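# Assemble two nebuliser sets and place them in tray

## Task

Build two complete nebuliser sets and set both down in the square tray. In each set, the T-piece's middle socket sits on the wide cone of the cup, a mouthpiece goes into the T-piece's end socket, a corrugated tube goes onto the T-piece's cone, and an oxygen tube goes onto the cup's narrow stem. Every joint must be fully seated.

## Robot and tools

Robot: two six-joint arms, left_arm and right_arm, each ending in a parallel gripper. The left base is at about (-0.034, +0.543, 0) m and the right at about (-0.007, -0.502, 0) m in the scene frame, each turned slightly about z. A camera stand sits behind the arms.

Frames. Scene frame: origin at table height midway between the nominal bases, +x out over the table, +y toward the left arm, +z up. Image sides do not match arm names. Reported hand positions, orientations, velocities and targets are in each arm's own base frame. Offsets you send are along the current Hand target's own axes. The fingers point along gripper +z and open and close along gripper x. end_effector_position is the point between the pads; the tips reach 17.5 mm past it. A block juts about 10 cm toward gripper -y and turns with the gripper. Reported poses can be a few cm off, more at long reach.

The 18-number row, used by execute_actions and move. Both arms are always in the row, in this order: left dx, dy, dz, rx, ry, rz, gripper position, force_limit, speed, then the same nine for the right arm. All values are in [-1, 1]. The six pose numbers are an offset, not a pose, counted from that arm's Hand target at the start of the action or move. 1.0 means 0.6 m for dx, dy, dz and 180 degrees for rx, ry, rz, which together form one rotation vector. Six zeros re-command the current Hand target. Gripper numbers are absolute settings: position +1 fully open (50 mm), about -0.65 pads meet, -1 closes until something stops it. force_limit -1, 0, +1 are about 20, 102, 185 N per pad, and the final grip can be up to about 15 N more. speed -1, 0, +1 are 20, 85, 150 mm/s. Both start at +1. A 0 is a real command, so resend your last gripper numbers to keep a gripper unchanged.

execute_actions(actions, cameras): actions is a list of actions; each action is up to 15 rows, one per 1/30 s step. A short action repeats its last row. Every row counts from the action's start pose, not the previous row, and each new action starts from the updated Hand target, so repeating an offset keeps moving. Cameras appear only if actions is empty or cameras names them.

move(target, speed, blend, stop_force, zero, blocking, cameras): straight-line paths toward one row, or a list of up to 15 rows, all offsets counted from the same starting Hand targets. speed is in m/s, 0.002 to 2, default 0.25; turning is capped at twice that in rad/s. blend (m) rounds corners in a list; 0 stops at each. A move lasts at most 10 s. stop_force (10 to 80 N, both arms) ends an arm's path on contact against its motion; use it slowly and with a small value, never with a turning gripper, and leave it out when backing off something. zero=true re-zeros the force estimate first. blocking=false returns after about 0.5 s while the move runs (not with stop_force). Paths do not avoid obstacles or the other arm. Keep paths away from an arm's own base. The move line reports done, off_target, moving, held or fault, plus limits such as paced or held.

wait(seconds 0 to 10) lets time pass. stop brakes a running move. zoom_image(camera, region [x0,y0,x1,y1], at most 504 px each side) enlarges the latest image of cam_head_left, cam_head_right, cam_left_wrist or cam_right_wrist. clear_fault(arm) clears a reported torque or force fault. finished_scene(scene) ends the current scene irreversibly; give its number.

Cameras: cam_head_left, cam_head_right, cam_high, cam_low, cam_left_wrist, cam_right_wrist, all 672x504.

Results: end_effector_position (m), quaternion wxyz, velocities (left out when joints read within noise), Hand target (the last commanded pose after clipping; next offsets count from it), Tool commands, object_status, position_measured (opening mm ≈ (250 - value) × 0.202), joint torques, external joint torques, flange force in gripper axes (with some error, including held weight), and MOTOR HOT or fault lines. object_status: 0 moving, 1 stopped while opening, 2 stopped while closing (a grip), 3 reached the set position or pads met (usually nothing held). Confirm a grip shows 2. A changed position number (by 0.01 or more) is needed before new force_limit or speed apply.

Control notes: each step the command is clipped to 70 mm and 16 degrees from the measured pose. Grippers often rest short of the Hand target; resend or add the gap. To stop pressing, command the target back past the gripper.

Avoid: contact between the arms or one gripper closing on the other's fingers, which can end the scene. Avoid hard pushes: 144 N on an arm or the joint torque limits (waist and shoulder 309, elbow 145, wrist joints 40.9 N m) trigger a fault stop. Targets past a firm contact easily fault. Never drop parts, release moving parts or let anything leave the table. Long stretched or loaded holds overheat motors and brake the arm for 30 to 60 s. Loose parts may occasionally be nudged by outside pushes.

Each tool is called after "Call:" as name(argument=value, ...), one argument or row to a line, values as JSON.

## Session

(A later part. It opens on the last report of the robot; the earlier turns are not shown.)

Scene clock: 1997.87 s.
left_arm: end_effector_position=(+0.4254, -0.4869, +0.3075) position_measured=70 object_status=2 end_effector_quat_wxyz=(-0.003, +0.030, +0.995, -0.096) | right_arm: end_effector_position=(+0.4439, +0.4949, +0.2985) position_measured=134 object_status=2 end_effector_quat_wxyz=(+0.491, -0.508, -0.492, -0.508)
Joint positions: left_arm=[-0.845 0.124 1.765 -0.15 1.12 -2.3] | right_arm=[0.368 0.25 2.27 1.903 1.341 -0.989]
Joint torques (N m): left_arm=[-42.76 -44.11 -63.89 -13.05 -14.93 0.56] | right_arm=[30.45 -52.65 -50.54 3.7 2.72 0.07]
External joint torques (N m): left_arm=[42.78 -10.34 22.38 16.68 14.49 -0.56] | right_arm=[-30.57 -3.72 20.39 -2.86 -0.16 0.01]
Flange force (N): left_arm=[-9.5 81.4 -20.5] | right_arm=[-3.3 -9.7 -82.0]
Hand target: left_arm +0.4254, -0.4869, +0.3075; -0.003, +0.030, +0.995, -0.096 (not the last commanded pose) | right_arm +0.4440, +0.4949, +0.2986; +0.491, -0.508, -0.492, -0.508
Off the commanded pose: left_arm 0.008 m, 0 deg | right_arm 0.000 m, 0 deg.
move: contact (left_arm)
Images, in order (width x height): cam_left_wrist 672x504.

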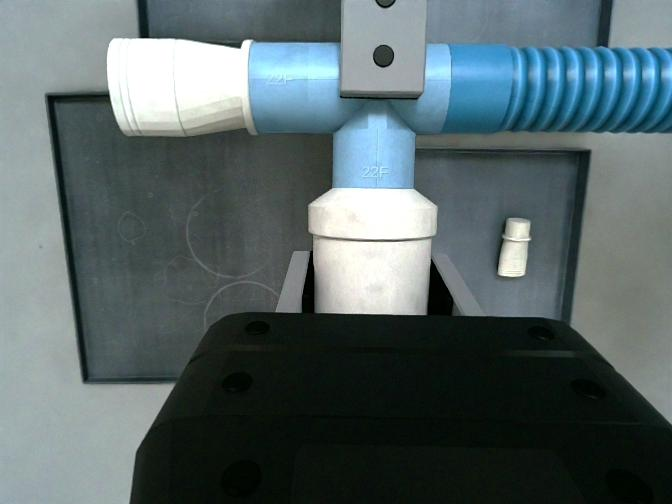

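Call:
move(
  target=[
    [0, 0.00328, -0.00058, 0, 0, 0, -1, 0.4, -0.8, 0, 0, 0, 0, 0, 0, -1, 0.5, -0.7],
    [0, 0.00328, -0.00058, 0, 0, 0, 1, 0.4, -0.6, 0, 0, 0, 0, 0, 0, -1, 0.5, -0.7],
    [0, 0.00328, -0.25, 0, 0, 0, 1, 0.4, -0.6, 0, 0, 0, 0, 0, 0, -1, 0.5, -0.7],
  ],
  speed=[0.02, 0.05, 0.2],
  cameras=["cam_left_wrist", "cam_head_left", "cam_head_right", "cam_high", "cam_low"],
)

Call:
zoom_image(
  camera="cam_head_left",
  region=[420, 240, 620, 390],
)

Call:
zoom_image(
  camera="cam_high",
  region=[230, 150, 410, 360],
)

Scene clock: 2060.67 s.
left_arm: end_effector_position=(+0.4272, -0.4563, +0.4545) position_measured=3 object_status=3 end_effector_quat_wxyz=(-0.003, +0.030, +0.995, -0.096) | right_arm: end_effector_position=(+0.4440, +0.4949, +0.2986) position_measured=134 object_status=2 end_effector_quat_wxyz=(+0.491, -0.508, -0.492, -0.508)
Joint positions: left_arm=[-0.809 0.047 1.581 -0.143 1.384 -2.302] | right_arm=[0.368 0.25 2.27 1.903 1.341 -0.989]
Joint torques (N m): left_arm=[1.7 -50.72 -44.8 4.06 -0.92 -0.16] | right_arm=[-2.31 -55.76 -29.31 0.74 2.91 0.08]
External joint torques (N m): left_arm=[-1.62 2.25 1.18 -0.26 0.47 0.16] | right_arm=[2.25 -0.67 -0.79 0.1 -0.34 0]
Flange force (N): left_arm=[0.3 -2.4 1.9] | right_arm=[1.8 -1.5 5.2]
Hand target: left_arm +0.4273, -0.4564, +0.4544; -0.003, +0.030, +0.995, -0.096 | right_arm +0.4440, +0.4949, +0.2986; +0.491, -0.508, -0.492, -0.508
Off the commanded pose: left_arm 0.000 m, 0 deg | right_arm 0.000 m, 0 deg.
move: done
Images, in order (width x height): cam_head_left 672x504, cam_head_right 672x504, cam_high 672x504, cam_low 672x504, cam_left_wrist 672x504.

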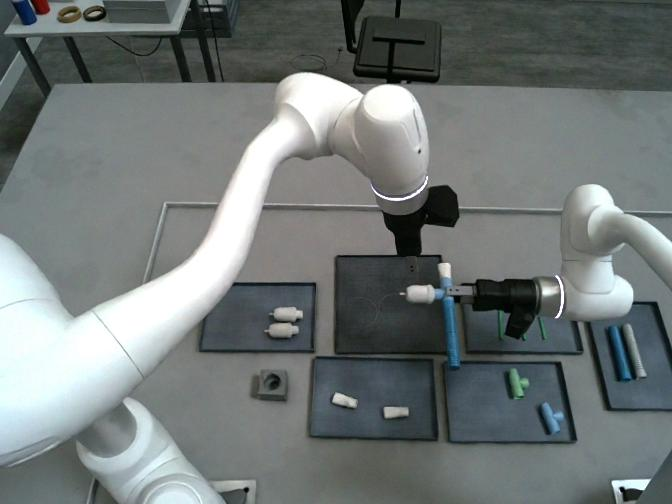

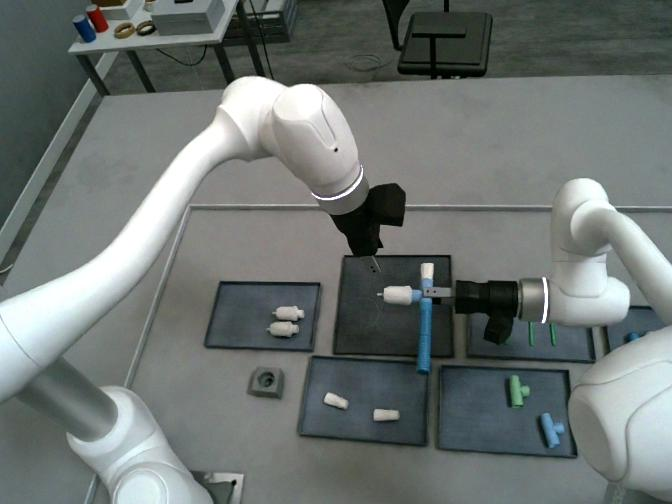

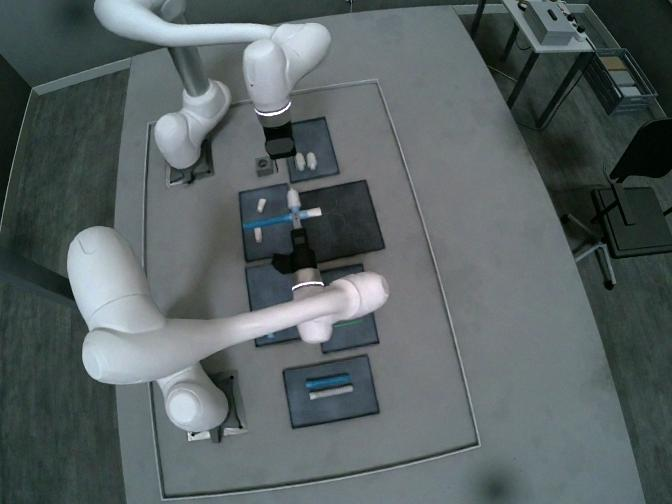

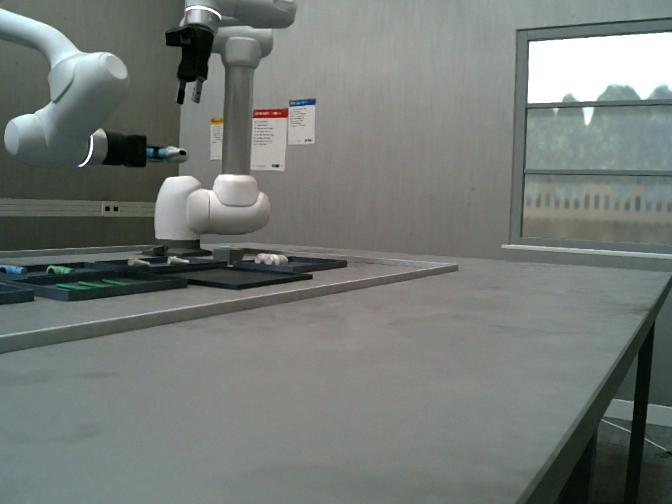

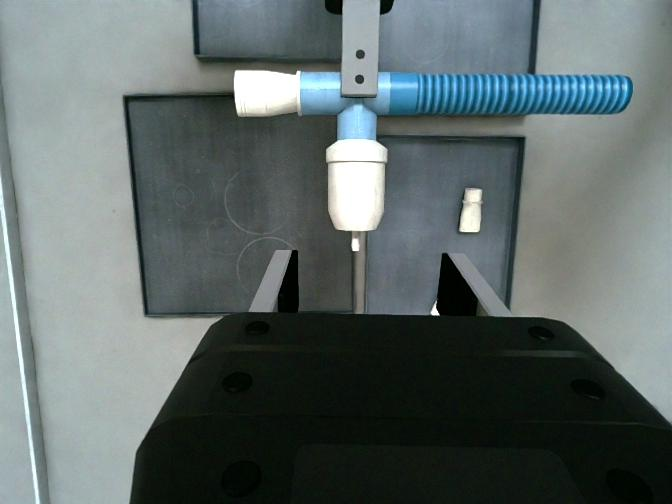

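Scaled by 2.520 from the camera's 672x504 image, which has a finer 960x720 frame.

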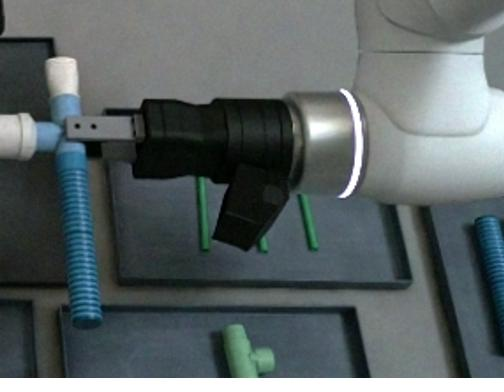

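Scaled by 2.400 from the camera's 672x504 image, which has a finer 960x720 frame.

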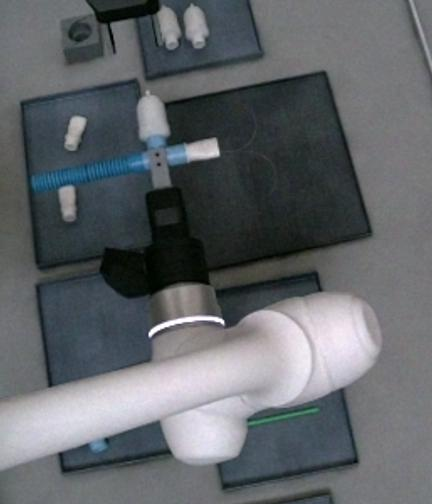

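Call:
move(
  target=[
    [-0.1333, -0.2067, 0.0987, -0.024, -0.024, -0.2491, 1, 0.4, -0.6, 0, -0.2333, 0, 0, 0, 0, -1, 0.5, -0.7],
    [-0.1998, -0.4476, 0.519, -0.048, -0.0479, -0.4982, 1, 0.4, -0.6, 0, -0.2333, 0, 0, 0, 0, -1, 0.5, -0.7],
  ],
  speed=[0.3, 0.4],
  blend=[0.05, 0],
  cameras=["cam_left_wrist", "cam_head_left", "cam_high"],
)

Call:
zoom_image(
  camera="cam_left_wrist",
  region=[136, 0, 536, 320],
)

Scene clock: 2150.10 s.
left_arm: end_effector_position=(+0.5276, -0.7860, +0.2000) position_measured=3 object_status=3 end_effector_quat_wxyz=(+0.000, +0.686, -0.728, +0.000) | right_arm: end_effector_position=(+0.3041, +0.4995, +0.2985) position_measured=134 object_status=2 end_effector_quat_wxyz=(+0.491, -0.508, -0.492, -0.508)
Joint positions: left_arm=[-1.016 0.708 1.103 0 1.331 -4.097] | right_arm=[0.522 0.095 2.478 2.052 1.283 -1.074]
Joint torques (N m): left_arm=[2.22 -113.86 -42.71 4.41 -0.47 -0.12] | right_arm=[-2.1 -37.3 -27.76 0.23 3.01 0.09]
External joint torques (N m): left_arm=[-1.83 3.5 0.58 -0.14 0.42 0.12] | right_arm=[2.19 -1.36 -0.71 0.09 -0.3 -0.02]
Flange force (N): left_arm=[5.0 -1.5 1.5] | right_arm=[3.8 -4.1 5.3]
Hand target: left_arm +0.5276, -0.7860, +0.1999; +0.000, +0.686, -0.728, +0.000 | right_arm +0.3041, +0.4995, +0.2985; +0.491, -0.508, -0.492, -0.508
Off the commanded pose: left_arm 0.000 m, 0 deg | right_arm 0.000 m, 0 deg.
move: done
Images, in order (width x height): cam_head_left 672x504, cam_high 672x504, cam_left_wrist 672x504.

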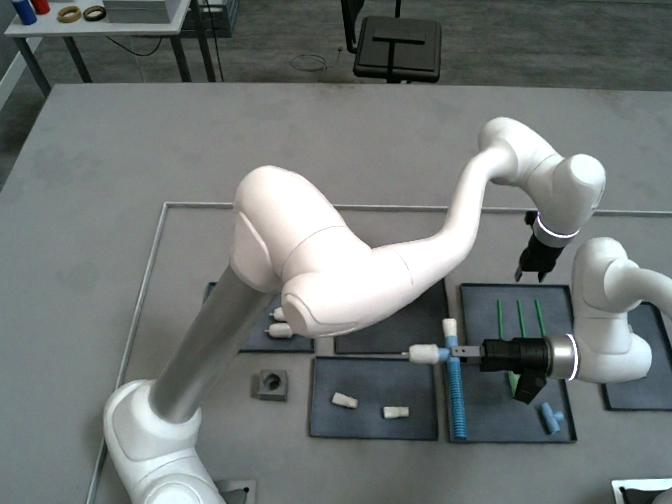

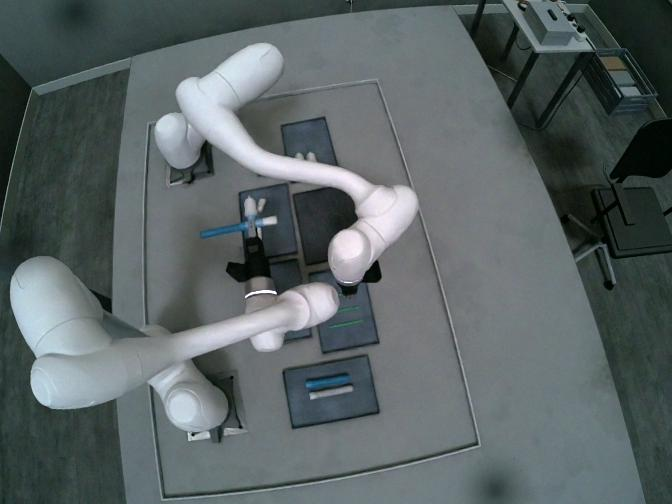

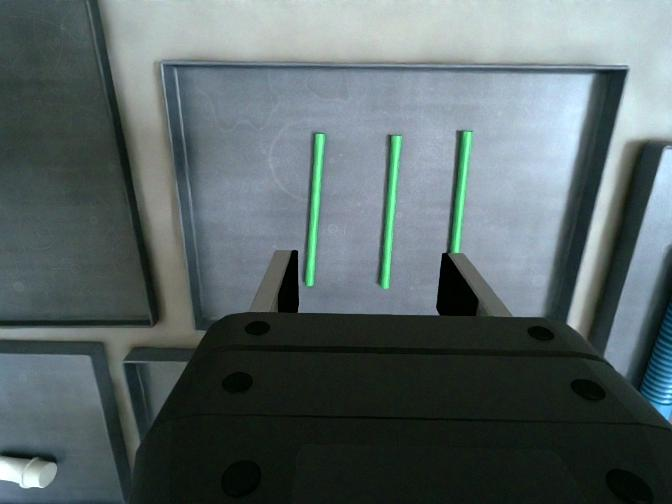

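Scaled by 1.260 from the camera's 672x504 image, which has a finer 960x720 frame.

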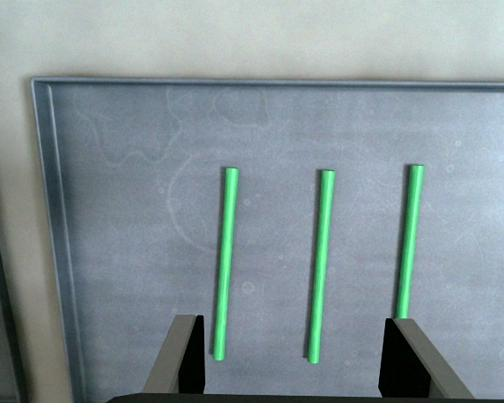

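Call:
move(
  target=[-0.0438, -0.0117, 0.2333, 0, 0, 0.0244, 0.0, 0.2, -0.6, 0, 0, 0, 0, 0, 0, -1, 0.5, -0.7],
  speed=0.25,
  cameras=["cam_left_wrist"],
)

Call:
zoom_image(
  camera="cam_left_wrist",
  region=[236, 60, 486, 320],
)

Scene clock: 2167.87 s.
left_arm: end_effector_position=(+0.5362, -0.7602, +0.0600) position_measured=152 object_status=3 end_effector_quat_wxyz=(+0.000, -0.657, +0.754, +0.000) | right_arm: end_effector_position=(+0.3041, +0.4995, +0.2985) position_measured=134 object_status=2 end_effector_quat_wxyz=(+0.491, -0.508, -0.492, -0.508)
Joint positions: left_arm=[-0.994 0.765 1.268 0 1.109 -3.998] | right_arm=[0.522 0.095 2.478 2.052 1.283 -1.074]
Joint torques (N m): left_arm=[1.42 -114.91 -39.94 4.16 -0.48 -0.18] | right_arm=[-2.32 -37.47 -27.94 0.28 3.04 0.09]
External joint torques (N m): left_arm=[-0.28 3.14 1.05 -0.21 0.43 0.18] | right_arm=[2.15 -0.94 -0.6 0.08 -0.35 -0.02]
Flange force (N): left_arm=[1.8 -1.5 2.4] | right_arm=[2.8 -3.7 5.5]
Hand target: left_arm +0.5361, -0.7602, +0.0599; +0.000, -0.657, +0.754, +0.000 | right_arm +0.3041, +0.4995, +0.2985; +0.491, -0.508, -0.492, -0.508
Off the commanded pose: left_arm 0.000 m, 0 deg | right_arm 0.000 m, 0 deg.
move: done
Images, in order (width x height): cam_left_wrist 672x504.

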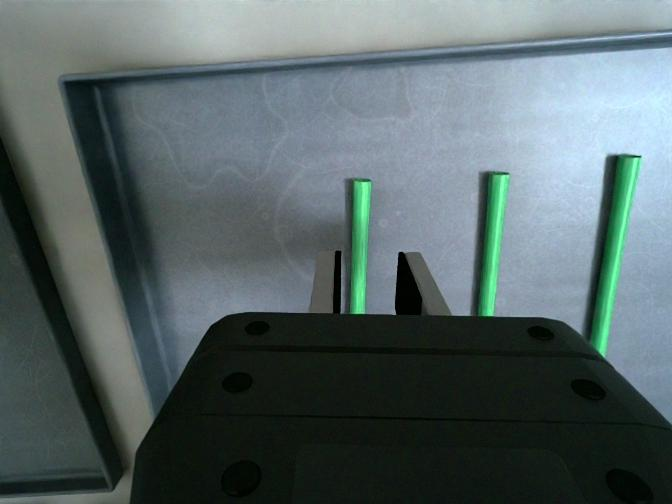

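Scaled by 1.938 from the camera's 672x504 image, which has a finer 960x720 frame.

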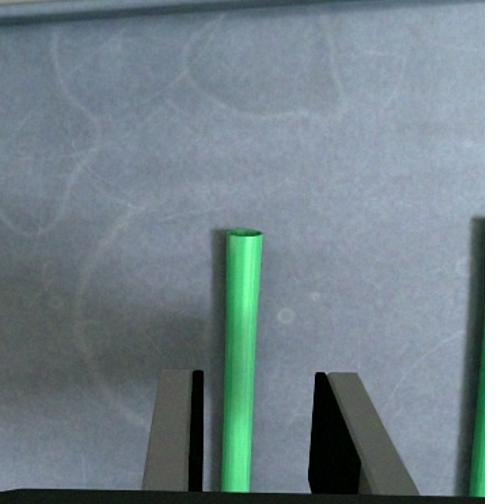

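Call:
move(
  target=[0, 0.0137, 0.0567, 0, 0, 0, 0.0, 0.2, -0.6, 0, 0, 0, 0, 0, 0, -1, 0.5, -0.7],
  speed=0.12,
  cameras=[],
)

Call:
move(
  target=[0, 0, 0.01, 0, 0, 0, 0.0, 0.2, -0.6, 0, 0, 0, 0, 0, 0, -1, 0.5, -0.7],
  speed=0.012,
  stop_force=10,
  cameras=["cam_left_wrist"],
)

Scene clock: 2175.90 s.
left_arm: end_effector_position=(+0.5280, -0.7590, +0.0259) position_measured=152 object_status=3 end_effector_quat_wxyz=(+0.000, -0.657, +0.754, +0.000) | right_arm: end_effector_position=(+0.3041, +0.4995, +0.2985) position_measured=134 object_status=2 end_effector_quat_wxyz=(+0.491, -0.508, -0.492, -0.508)
Joint positions: left_arm=[-1 0.784 1.302 0 1.056 -4.005] | right_arm=[0.522 0.095 2.478 2.052 1.283 -1.074]
Joint torques (N m): left_arm=[1.8 -115.03 -38.22 4.06 -0.49 -0.16] | right_arm=[-2.04 -37.18 -27.86 0.3 3.02 0.1]
External joint torques (N m): left_arm=[-0.95 2.49 0.22 -0.21 0.43 0.16] | right_arm=[1.95 -1.14 -0.63 0.04 -0.33 -0.02]
Flange force (N): left_arm=[3.2 -1.8 1.6] | right_arm=[3.3 -3.6 4.8]
Hand target: left_arm +0.5280, -0.7590, +0.0259; +0.000, -0.657, +0.754, +0.000 | right_arm +0.3041, +0.4995, +0.2985; +0.491, -0.508, -0.492, -0.508
Off the commanded pose: left_arm 0.000 m, 0 deg | right_arm 0.000 m, 0 deg.
move: done
No camera images: "cameras" was empty.

Scene clock: 2176.70 s.
left_arm: end_effector_position=(+0.5280, -0.7591, +0.0236) position_measured=152 object_status=3 end_effector_quat_wxyz=(+0.000, -0.657, +0.754, +0.000) | right_arm: end_effector_position=(+0.3041, +0.4995, +0.2985) position_measured=134 object_status=2 end_effector_quat_wxyz=(+0.491, -0.508, -0.492, -0.508)
Joint positions: left_arm=[-1 0.785 1.303 0 1.053 -4.005] | right_arm=[0.522 0.095 2.478 2.052 1.283 -1.074]
Joint torques (N m): left_arm=[0.45 -88.11 -27.44 3.87 -2.41 -0.21] | right_arm=[-2.13 -37.45 -27.81 0.28 3.04 0.09]
External joint torques (N m): left_arm=[-0.4 -23.96 -10.35 -0.06 2.34 0.21] | right_arm=[2.1 -1.08 -0.6 0.05 -0.34 -0.02]
Flange force (N): left_arm=[-2.2 2.3 -27.9] | right_arm=[3.2 -3.8 5.2]
Hand target: left_arm +0.5280, -0.7591, +0.0236; +0.000, -0.657, +0.754, +0.000 (not the last commanded pose) | right_arm +0.3041, +0.4995, +0.2985; +0.491, -0.508, -0.492, -0.508
Off the commanded pose: left_arm 0.004 m, 0 deg | right_arm 0.000 m, 0 deg.
move: contact (left_arm)
Images, in order (width x height): cam_left_wrist 672x504.

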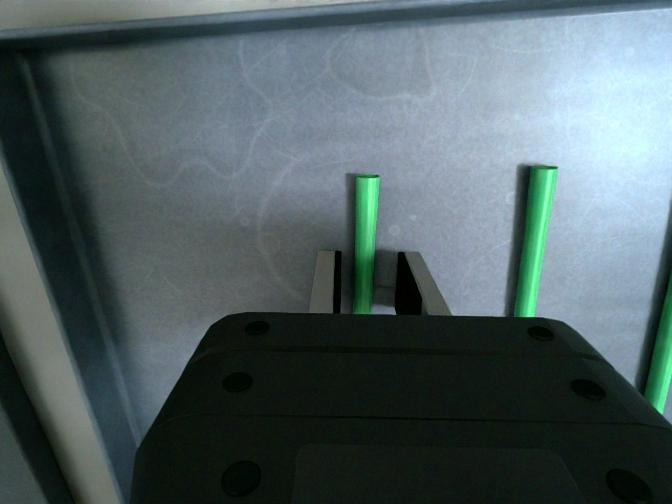

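Call:
move(
  target=[
    [0, 0, -0.0023, 0, 0, 0, 0.0, 0.2, -0.6, 0, 0, 0, 0, 0, 0, -1, 0.5, -0.7],
    [0, 0, -0.0023, 0, 0, 0, -1, 0.2, -0.8, 0, 0, 0, 0, 0, 0, -1, 0.5, -0.7],
    [0, 0, -0.1, 0, 0, 0, -1, 0.2, -0.8, 0, 0, 0, 0, 0, 0, -1, 0.5, -0.7],
  ],
  speed=[0.02, 0.05, 0.1],
  cameras=["cam_left_wrist"],
)

Call:
zoom_image(
  camera="cam_left_wrist",
  region=[296, 120, 436, 320],
)

Scene clock: 2185.00 s.
left_arm: end_effector_position=(+0.5280, -0.7591, +0.0836) position_measured=229 object_status=2 end_effector_quat_wxyz=(+0.000, -0.657, +0.754, +0.000) | right_arm: end_effector_position=(+0.3041, +0.4995, +0.2985) position_measured=134 object_status=2 end_effector_quat_wxyz=(+0.491, -0.508, -0.492, -0.508)
Joint positions: left_arm=[-1 0.739 1.269 0 1.134 -4.005] | right_arm=[0.522 0.095 2.478 2.052 1.283 -1.074]
Joint torques (N m): left_arm=[1.72 -113.22 -39.56 4.22 -0.52 -0.13] | right_arm=[-2.15 -37.33 -27.73 0.24 3.04 0.11]
External joint torques (N m): left_arm=[-1.71 2.94 0.13 -0.24 0.46 0.13] | right_arm=[2.07 -1.15 -0.84 0.1 -0.35 -0.03]
Flange force (N): left_arm=[4.6 -1.9 1.6] | right_arm=[3.4 -3.6 5.4]
Hand target: left_arm +0.5280, -0.7591, +0.0836; +0.000, -0.657, +0.754, +0.000 | right_arm +0.3041, +0.4995, +0.2985; +0.491, -0.508, -0.492, -0.508
Off the commanded pose: left_arm 0.000 m, 0 deg | right_arm 0.000 m, 0 deg.
move: done
Images, in order (width x height): cam_left_wrist 672x504.

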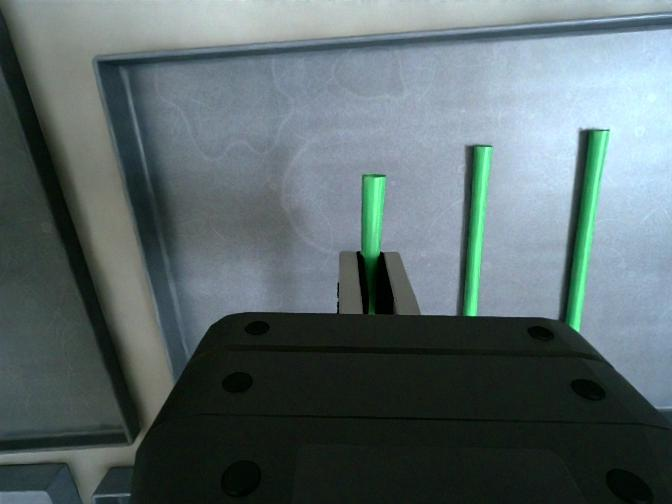

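Scaled by 2.520 from the camera's 672x504 image, which has a finer 960x720 frame.

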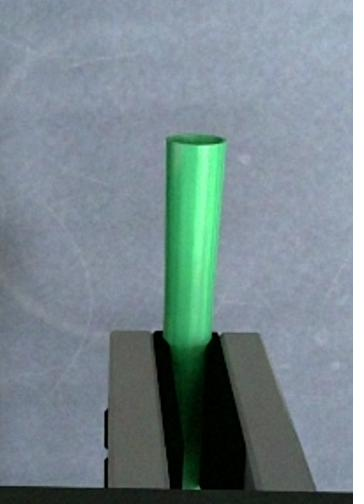

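Call:
move(
  target=[
    [-0.1383, 0.0085, -0.5273, 0, 0, 0.1, -1, 0.2, -0.8, 0, 0, 0, 0, 0, 0, -1, 0.5, -0.7],
    [-0.6875, 0.2518, -0.5607, 0, 0, 0.35, -1, 0.2, -0.8, 0, 0, 0, 0, 0, 0, -1, 0.5, -0.7],
    [-0.6197, 0.4807, -0.4607, 0, 0, 0.4713, -1, 0.2, -0.8, 0, 0, 0, 0, 0, 0, -1, 0.5, -0.7],
    [-0.5765, 0.4773, -0.3818, 0, 0, 0.4713, -1, 0.2, -0.8, 0, 0, 0, 0, 0, 0, -1, 0.5, -0.7],
  ],
  speed=[0.35, 0.4, 0.3, 0.12],
  blend=[0.08, 0.08, 0.02, 0],
  cameras=["cam_left_wrist", "cam_low", "cam_head_left"],
)

Call:
zoom_image(
  camera="cam_left_wrist",
  region=[276, 20, 476, 320],
)

Scene clock: 2225.97 s.
left_arm: end_effector_position=(+0.2916, -0.3773, +0.3128) position_measured=229 object_status=2 end_effector_quat_wxyz=(+0.000, +0.023, +1.000, +0.000) | right_arm: end_effector_position=(+0.3041, +0.4995, +0.2985) position_measured=134 object_status=2 end_effector_quat_wxyz=(+0.491, -0.508, -0.492, -0.508)
Joint positions: left_arm=[-0.985 -0.094 1.967 0 1.268 -2.509] | right_arm=[0.522 0.095 2.478 2.052 1.283 -1.074]
Joint torques (N m): left_arm=[1.62 -34.18 -41.95 4.35 -0.49 -0.15] | right_arm=[-2.04 -37.21 -27.65 0.31 3.04 0.09]
External joint torques (N m): left_arm=[-1.9 3.16 0.41 -0.27 0.41 0.15] | right_arm=[1.82 -1 -0.85 0.05 -0.35 -0.01]
Flange force (N): left_arm=[0.0 -5.7 1.4] | right_arm=[3.2 -2.9 4.9]
Hand target: left_arm +0.2916, -0.3774, +0.3127; +0.000, +0.023, +1.000, +0.000 | right_arm +0.3041, +0.4995, +0.2985; +0.491, -0.508, -0.492, -0.508
Off the commanded pose: left_arm 0.000 m, 0 deg | right_arm 0.000 m, 0 deg.
move: done
Images, in order (width x height): cam_head_left 672x504, cam_low 672x504, cam_left_wrist 672x504.

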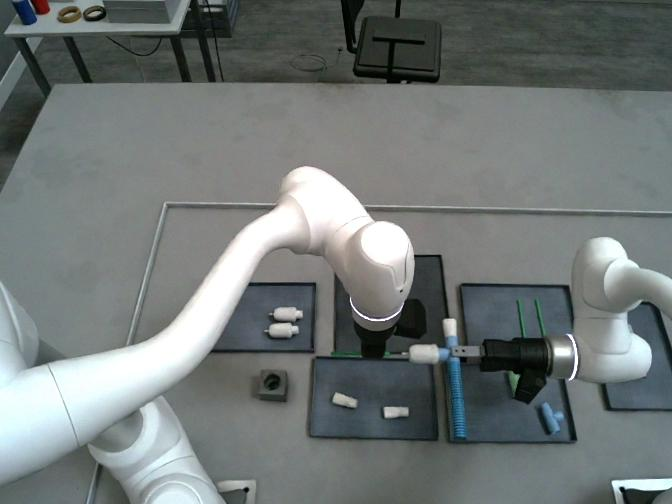

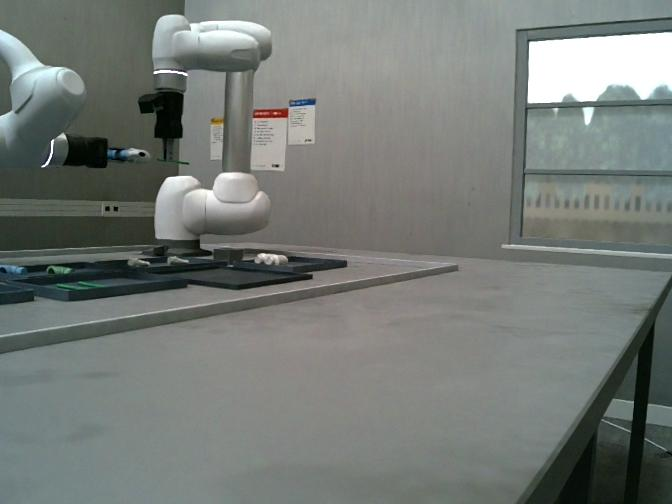

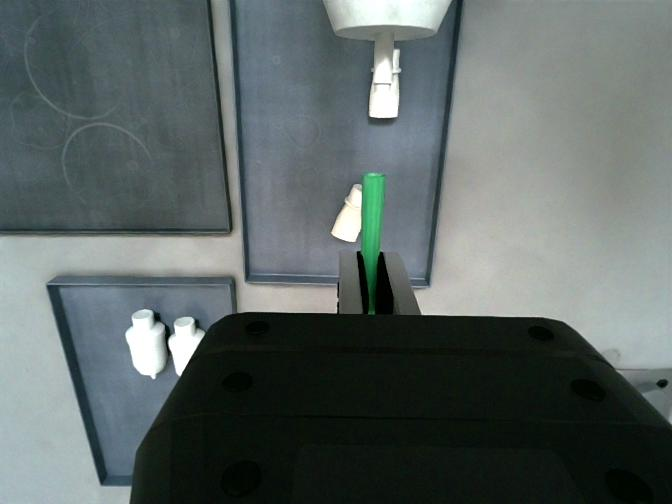

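Scaled by 1.680 from the camera's 672x504 image, which has a finer 960x720 frame.

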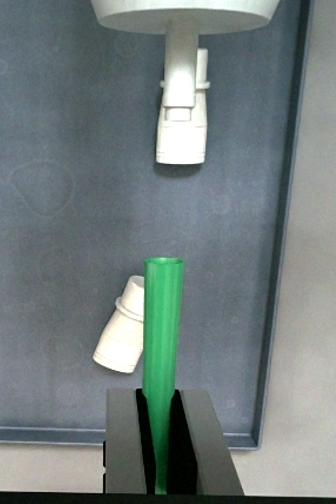

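Call:
zoom_image(
  camera="cam_left_wrist",
  region=[326, 0, 446, 200],
)

Scaled by 2.520 from the camera's 672x504 image, which has a finer 960x720 frame.

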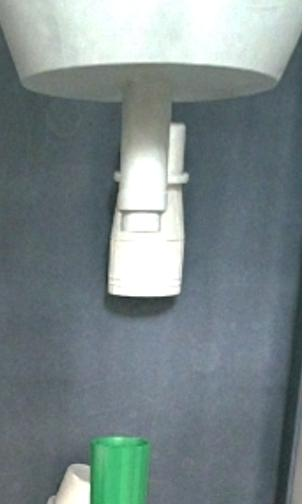

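Call:
zoom_image(
  camera="cam_low",
  region=[90, 120, 210, 190],
)

Scaled by 4.200 from the camera's 672x504 image, which has a finer 960x720 frame.

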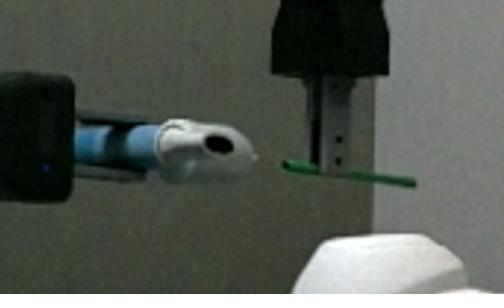

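Call:
zoom_image(
  camera="cam_low",
  region=[124, 140, 194, 175],
)

Scaled by 7.200 from the camera's 672x504 image, which has a finer 960x720 frame.

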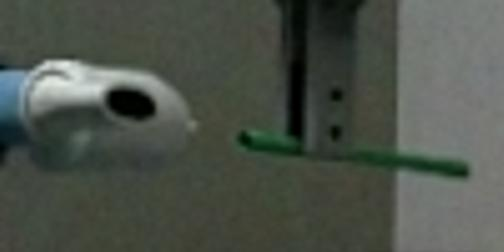

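Call:
move(
  target=[0.0033, -0.025, 0, 0, 0, 0, -1, 0.2, -0.8, 0, 0, 0, 0, 0, 0, -1, 0.5, -0.7],
  speed=0.05,
  cameras=["cam_left_wrist", "cam_low"],
)

Call:
zoom_image(
  camera="cam_left_wrist",
  region=[316, 60, 436, 200],
)

Call:
zoom_image(
  camera="cam_low",
  region=[90, 130, 190, 180],
)

Scene clock: 2289.57 s.
left_arm: end_effector_position=(+0.2889, -0.3922, +0.3127) position_measured=229 object_status=2 end_effector_quat_wxyz=(+0.000, +0.023, +1.000, +0.000) | right_arm: end_effector_position=(+0.3041, +0.4995, +0.2985) position_measured=134 object_status=2 end_effector_quat_wxyz=(+0.491, -0.508, -0.492, -0.508)
Joint positions: left_arm=[-1.007 -0.077 1.952 0 1.267 -2.531] | right_arm=[0.522 0.095 2.478 2.052 1.283 -1.074]
Joint torques (N m): left_arm=[1.6 -35.31 -41.98 4.32 -0.51 -0.17] | right_arm=[-1.91 -37.24 -27.8 0.29 3.02 0.05]
External joint torques (N m): left_arm=[-1.75 2.04 0.36 -0.22 0.43 0.17] | right_arm=[1.85 -1.22 -0.69 0.05 -0.33 0.03]
Flange force (N): left_arm=[0.9 -4.0 0.8] | right_arm=[3.7 -3.4 4.5]
Hand target: left_arm +0.2889, -0.3922, +0.3127; +0.000, +0.023, +1.000, +0.000 | right_arm +0.3041, +0.4995, +0.2985; +0.491, -0.508, -0.492, -0.508
Off the commanded pose: left_arm 0.000 m, 0 deg | right_arm 0.000 m, 0 deg.
move: done
Images, in order (width x height): cam_low 672x504, cam_left_wrist 672x504.

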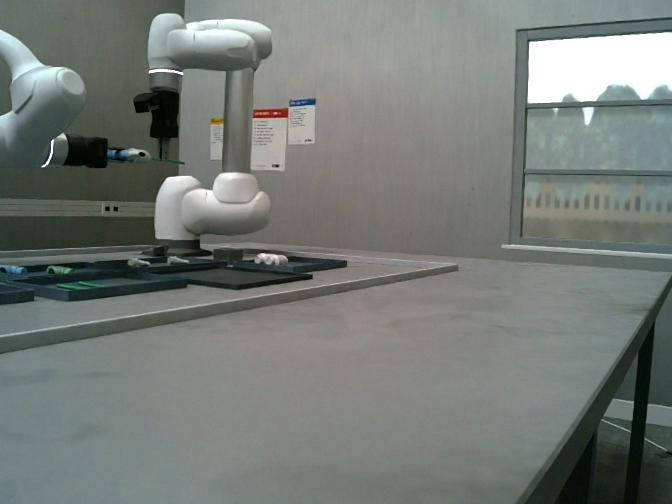

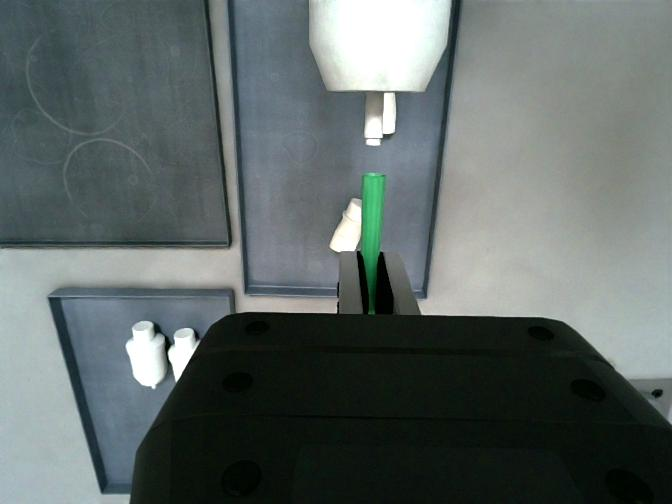

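Scaled by 3.600 from the camera's 672x504 image, which has a finer 960x720 frame.

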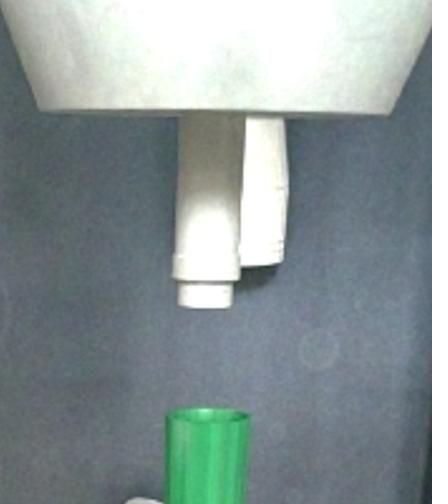

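Scaled by 5.040 from the camera's 672x504 image, which has a finer 960x720 frame.

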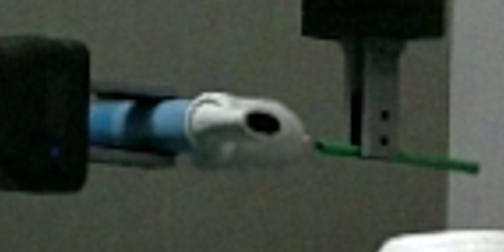

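Call:
zoom_image(
  camera="cam_low",
  region=[132, 145, 172, 170],
)

Scaled by 12.600 from the camera's 672x504 image, which has a finer 960x720 frame.

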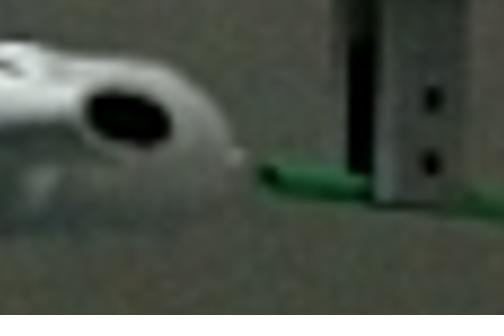

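Call:
move(
  target=[-0.0015, -0.01, -0.0055, 0, 0, 0, -1, 0.2, -0.8, 0, 0, 0, 0, 0, 0, -1, 0.5, -0.7],
  speed=0.03,
  cameras=["cam_left_wrist", "cam_low"],
)

Call:
zoom_image(
  camera="cam_left_wrist",
  region=[316, 80, 436, 220],
)

Call:
zoom_image(
  camera="cam_low",
  region=[132, 145, 172, 170],
)

Scene clock: 2314.63 s.
left_arm: end_effector_position=(+0.2895, -0.3983, +0.3160) position_measured=229 object_status=2 end_effector_quat_wxyz=(+0.000, +0.023, +1.000, +0.000) | right_arm: end_effector_position=(+0.3041, +0.4995, +0.2985) position_measured=134 object_status=2 end_effector_quat_wxyz=(+0.491, -0.508, -0.492, -0.508)
Joint positions: left_arm=[-1.012 -0.07 1.939 0 1.272 -2.536] | right_arm=[0.522 0.095 2.478 2.052 1.283 -1.074]
Joint torques (N m): left_arm=[1.75 -36.26 -41.98 4.38 -0.51 -0.15] | right_arm=[-2.11 -37.72 -27.93 0.27 3.03 0.1]
External joint torques (N m): left_arm=[-1.84 2.16 0.3 -0.28 0.43 0.15] | right_arm=[2.13 -0.96 -0.58 0.07 -0.33 -0.02]
Flange force (N): left_arm=[0.9 -4.3 0.7] | right_arm=[2.9 -3.7 5.3]
Hand target: left_arm +0.2895, -0.3983, +0.3160; +0.000, +0.023, +1.000, +0.000 | right_arm +0.3041, +0.4995, +0.2985; +0.491, -0.508, -0.492, -0.508
Off the commanded pose: left_arm 0.000 m, 0 deg | right_arm 0.000 m, 0 deg.
move: done
Images, in order (width x height): cam_low 672x504, cam_left_wrist 672x504.

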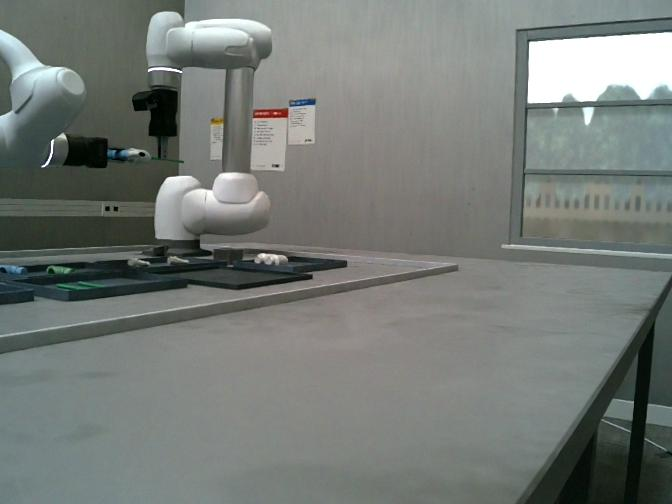

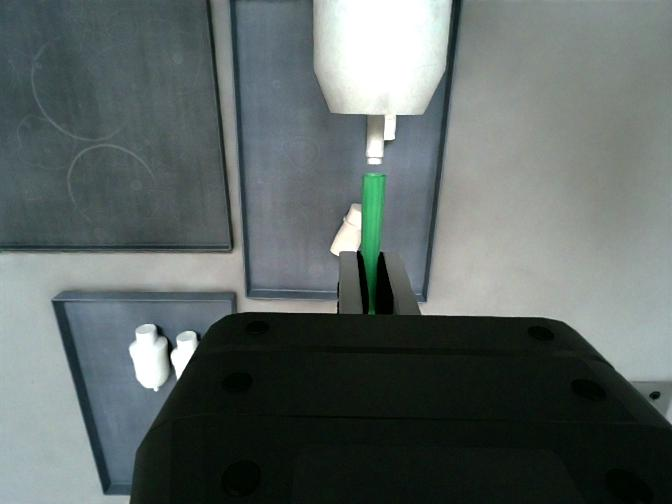

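Scaled by 3.600 from the camera's 672x504 image, which has a finer 960x720 frame.

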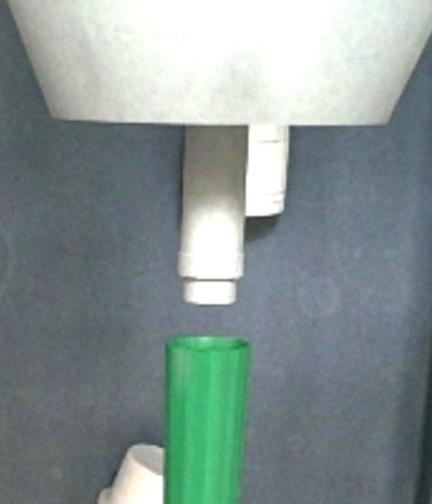

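Scaled by 12.600 from the camera's 672x504 image, which has a finer 960x720 frame.

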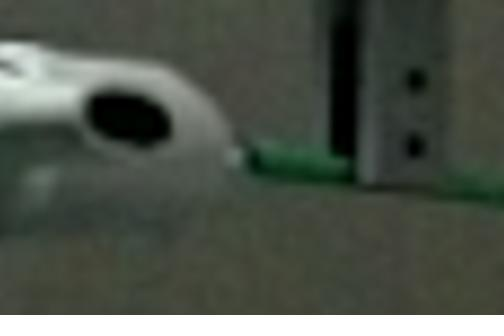

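Call:
move(
  target=[0, -0.01997, -0.00105, 0, 0, 0, -1, 0.2, -0.8, 0, 0, 0, 0, 0, 0, -1, 0.5, -0.7],
  speed=0.01,
  stop_force=12,
  cameras=["cam_left_wrist", "cam_low"],
)

Call:
zoom_image(
  camera="cam_left_wrist",
  region=[316, 80, 436, 220],
)

Call:
zoom_image(
  camera="cam_low",
  region=[132, 145, 172, 170],
)

Scene clock: 2323.60 s.
left_arm: end_effector_position=(+0.2890, -0.4102, +0.3166) position_measured=229 object_status=2 end_effector_quat_wxyz=(+0.000, +0.023, +1.000, +0.000) | right_arm: end_effector_position=(+0.3041, +0.4995, +0.2985) position_measured=134 object_status=2 end_effector_quat_wxyz=(+0.491, -0.508, -0.492, -0.508)
Joint positions: left_arm=[-1.026 -0.054 1.924 0 1.272 -2.55] | right_arm=[0.522 0.095 2.478 2.052 1.283 -1.074]
Joint torques (N m): left_arm=[-0.31 -39.26 -46.85 3.3 -2.16 -0.16] | right_arm=[-0.19 -34.34 -27.29 -0.51 1.48 0.1]
External joint torques (N m): left_arm=[0.26 3.96 5.29 0.8 2.07 0.16] | right_arm=[0.07 -4 -1.13 0.85 1.21 -0.03]
Flange force (N): left_arm=[0.5 1.9 5.4] | right_arm=[7.3 -3.6 -1.7]
Hand target: left_arm +0.2890, -0.4102, +0.3166; +0.000, +0.023, +1.000, +0.000 | right_arm +0.3041, +0.4995, +0.2985; +0.491, -0.508, -0.492, -0.508
Off the commanded pose: left_arm 0.000 m, 0 deg | right_arm 0.000 m, 0 deg.
move: done
Images, in order (width x height): cam_low 672x504, cam_left_wrist 672x504.

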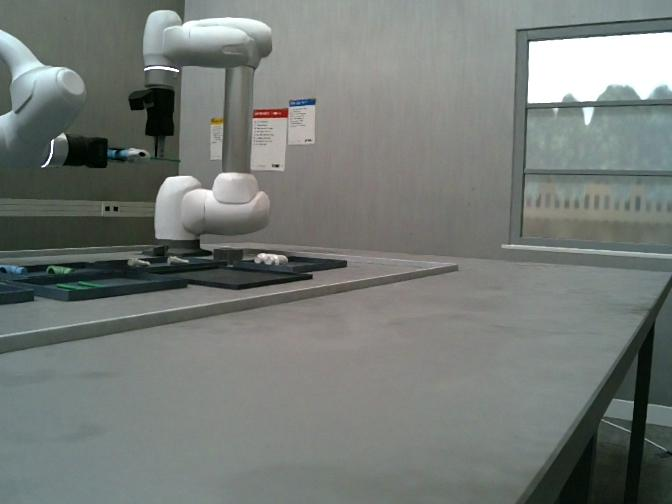

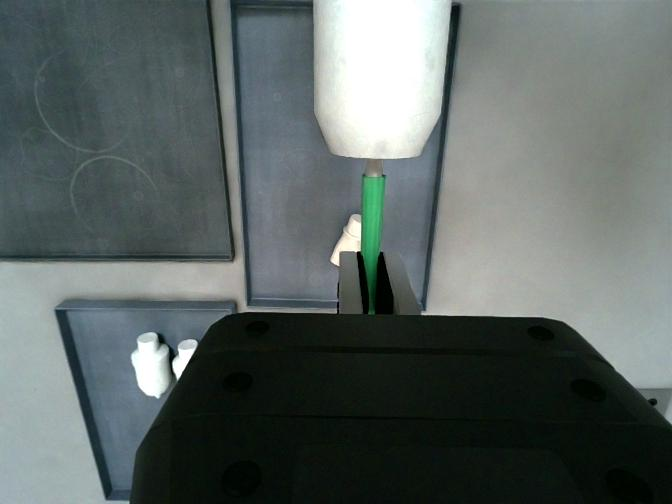

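Scaled by 3.600 from the camera's 672x504 image, which has a finer 960x720 frame.

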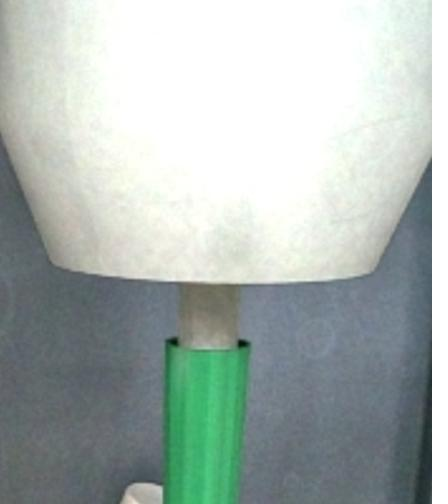

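Scaled by 12.600 from the camera's 672x504 image, which has a finer 960x720 frame.

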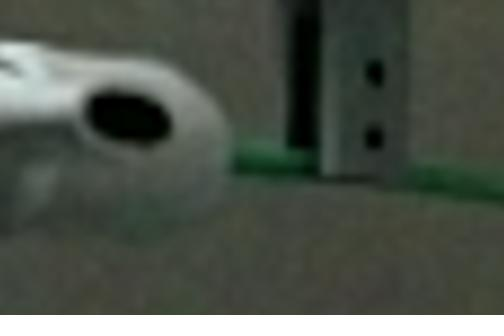

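Call:
move(
  target=[0, -0.025, -0.0013, 0, 0, 0, -1, 0.2, -0.8, 0, 0, 0, 0, 0, 0, -1, 0.5, -0.7],
  speed=0.012,
  stop_force=40,
  zero=false,
  cameras=["cam_left_wrist", "cam_head_left"],
)

Call:
zoom_image(
  camera="cam_left_wrist",
  region=[316, 120, 436, 320],
)

Scene clock: 2329.20 s.
left_arm: end_effector_position=(+0.2885, -0.4185, +0.3169) position_measured=229 object_status=2 end_effector_quat_wxyz=(+0.000, +0.023, +1.000, +0.000) | right_arm: end_effector_position=(+0.3040, +0.4995, +0.2985) position_measured=134 object_status=2 end_effector_quat_wxyz=(+0.491, -0.508, -0.492, -0.508)
Joint positions: left_arm=[-1.035 -0.043 1.913 0 1.273 -2.559] | right_arm=[0.522 0.095 2.479 2.052 1.283 -1.074]
Joint torques (N m): left_arm=[-11.74 -35.68 -61.81 -2.49 -11.67 -0.13] | right_arm=[10.79 -31.39 -35.88 -0.62 1.43 0.1]
External joint torques (N m): left_arm=[11.63 -0.91 20.23 6.59 11.6 0.13] | right_arm=[-10.94 -7.17 7.44 0.98 1.26 -0.02]
Flange force (N): left_arm=[1.2 39.8 5.8] | right_arm=[8.2 -2.7 -39.1]
Hand target: left_arm +0.2885, -0.4185, +0.3170; +0.000, +0.023, +1.000, +0.000 (not the last commanded pose) | right_arm +0.3041, +0.4995, +0.2985; +0.491, -0.508, -0.492, -0.508
Off the commanded pose: left_arm 0.007 m, 0 deg | right_arm 0.000 m, 0 deg.
move: contact (left_arm)
Images, in order (width x height): cam_head_left 672x504, cam_left_wrist 672x504.

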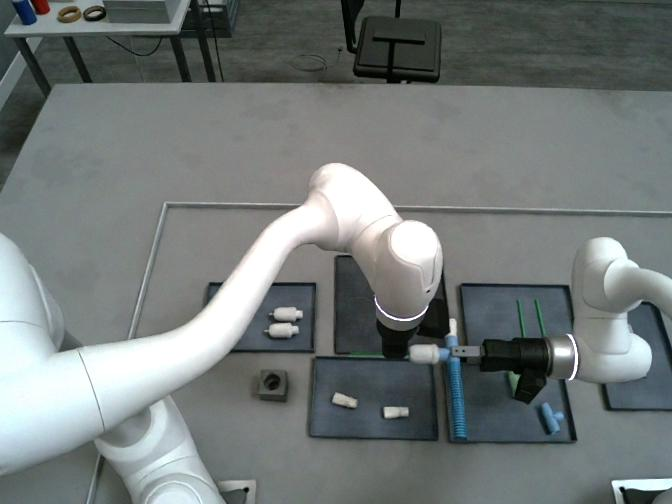

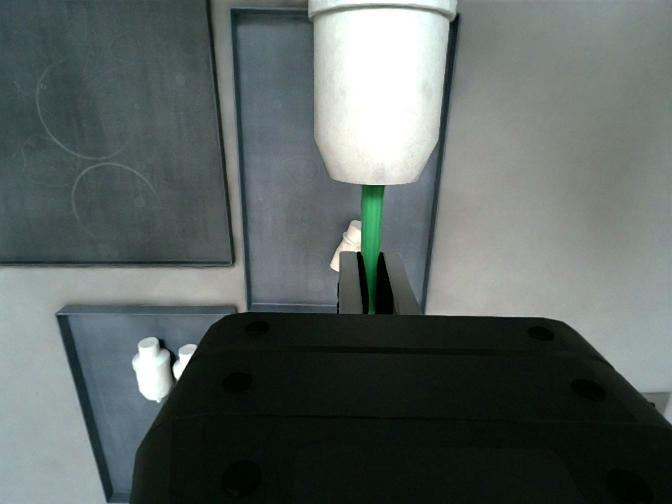

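Scaled by 2.520 from the camera's 672x504 image, which has a finer 960x720 frame.

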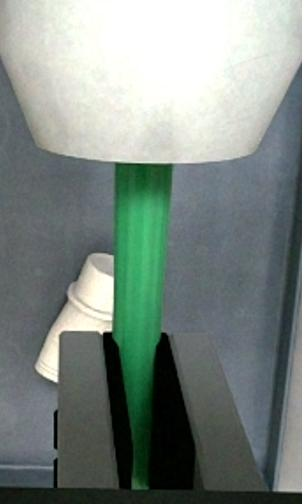

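Call:
move(
  target=[0, -0.0166, -0.0009, 0, 0, 0, -1, 0.2, -0.8, 0, 0, 0, 0, 0, 0, -1, 0.5, -0.7],
  speed=0.012,
  stop_force=62,
  zero=false,
  cameras=["cam_left_wrist"],
)

Call:
zoom_image(
  camera="cam_left_wrist",
  region=[316, 120, 436, 320],
)

Scene clock: 2336.27 s.
left_arm: end_effector_position=(+0.2884, -0.4194, +0.3170) position_measured=229 object_status=2 end_effector_quat_wxyz=(+0.000, +0.023, +1.000, +0.000) | right_arm: end_effector_position=(+0.3041, +0.4995, +0.2985) position_measured=134 object_status=2 end_effector_quat_wxyz=(+0.491, -0.508, -0.492, -0.508)
Joint positions: left_arm=[-1.036 -0.042 1.911 0 1.273 -2.56] | right_arm=[0.522 0.095 2.478 2.052 1.283 -1.074]
Joint torques (N m): left_arm=[-21.12 -32.47 -73.35 -7.15 -19.35 -0.12] | right_arm=[19.36 -29.45 -43.7 -0.44 1.6 0.12]
External joint torques (N m): left_arm=[21.17 -4.38 31.98 11.24 19.28 0.12] | right_arm=[-19.39 -9.29 15.25 0.79 1.11 -0.05]
Flange force (N): left_arm=[0.4 69.7 5.8] | right_arm=[7.8 -3.1 -69.1]
Hand target: left_arm +0.2884, -0.4194, +0.3170; +0.000, +0.023, +1.000, +0.000 (not the last commanded pose) | right_arm +0.3041, +0.4995, +0.2985; +0.491, -0.508, -0.492, -0.508
Off the commanded pose: left_arm 0.009 m, 0 deg | right_arm 0.000 m, 0 deg.
move: contact (left_arm)
Images, in order (width x height): cam_left_wrist 672x504.

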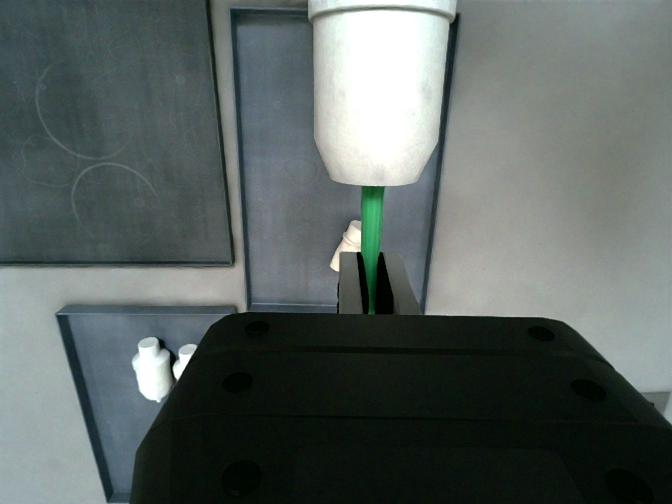

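Scaled by 2.520 from the camera's 672x504 image, which has a finer 960x720 frame.

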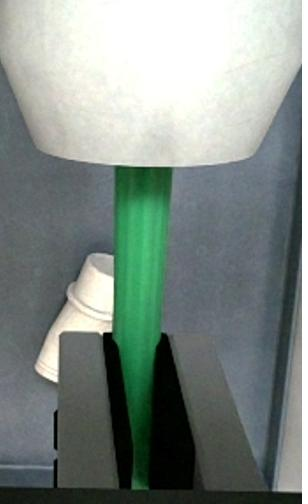

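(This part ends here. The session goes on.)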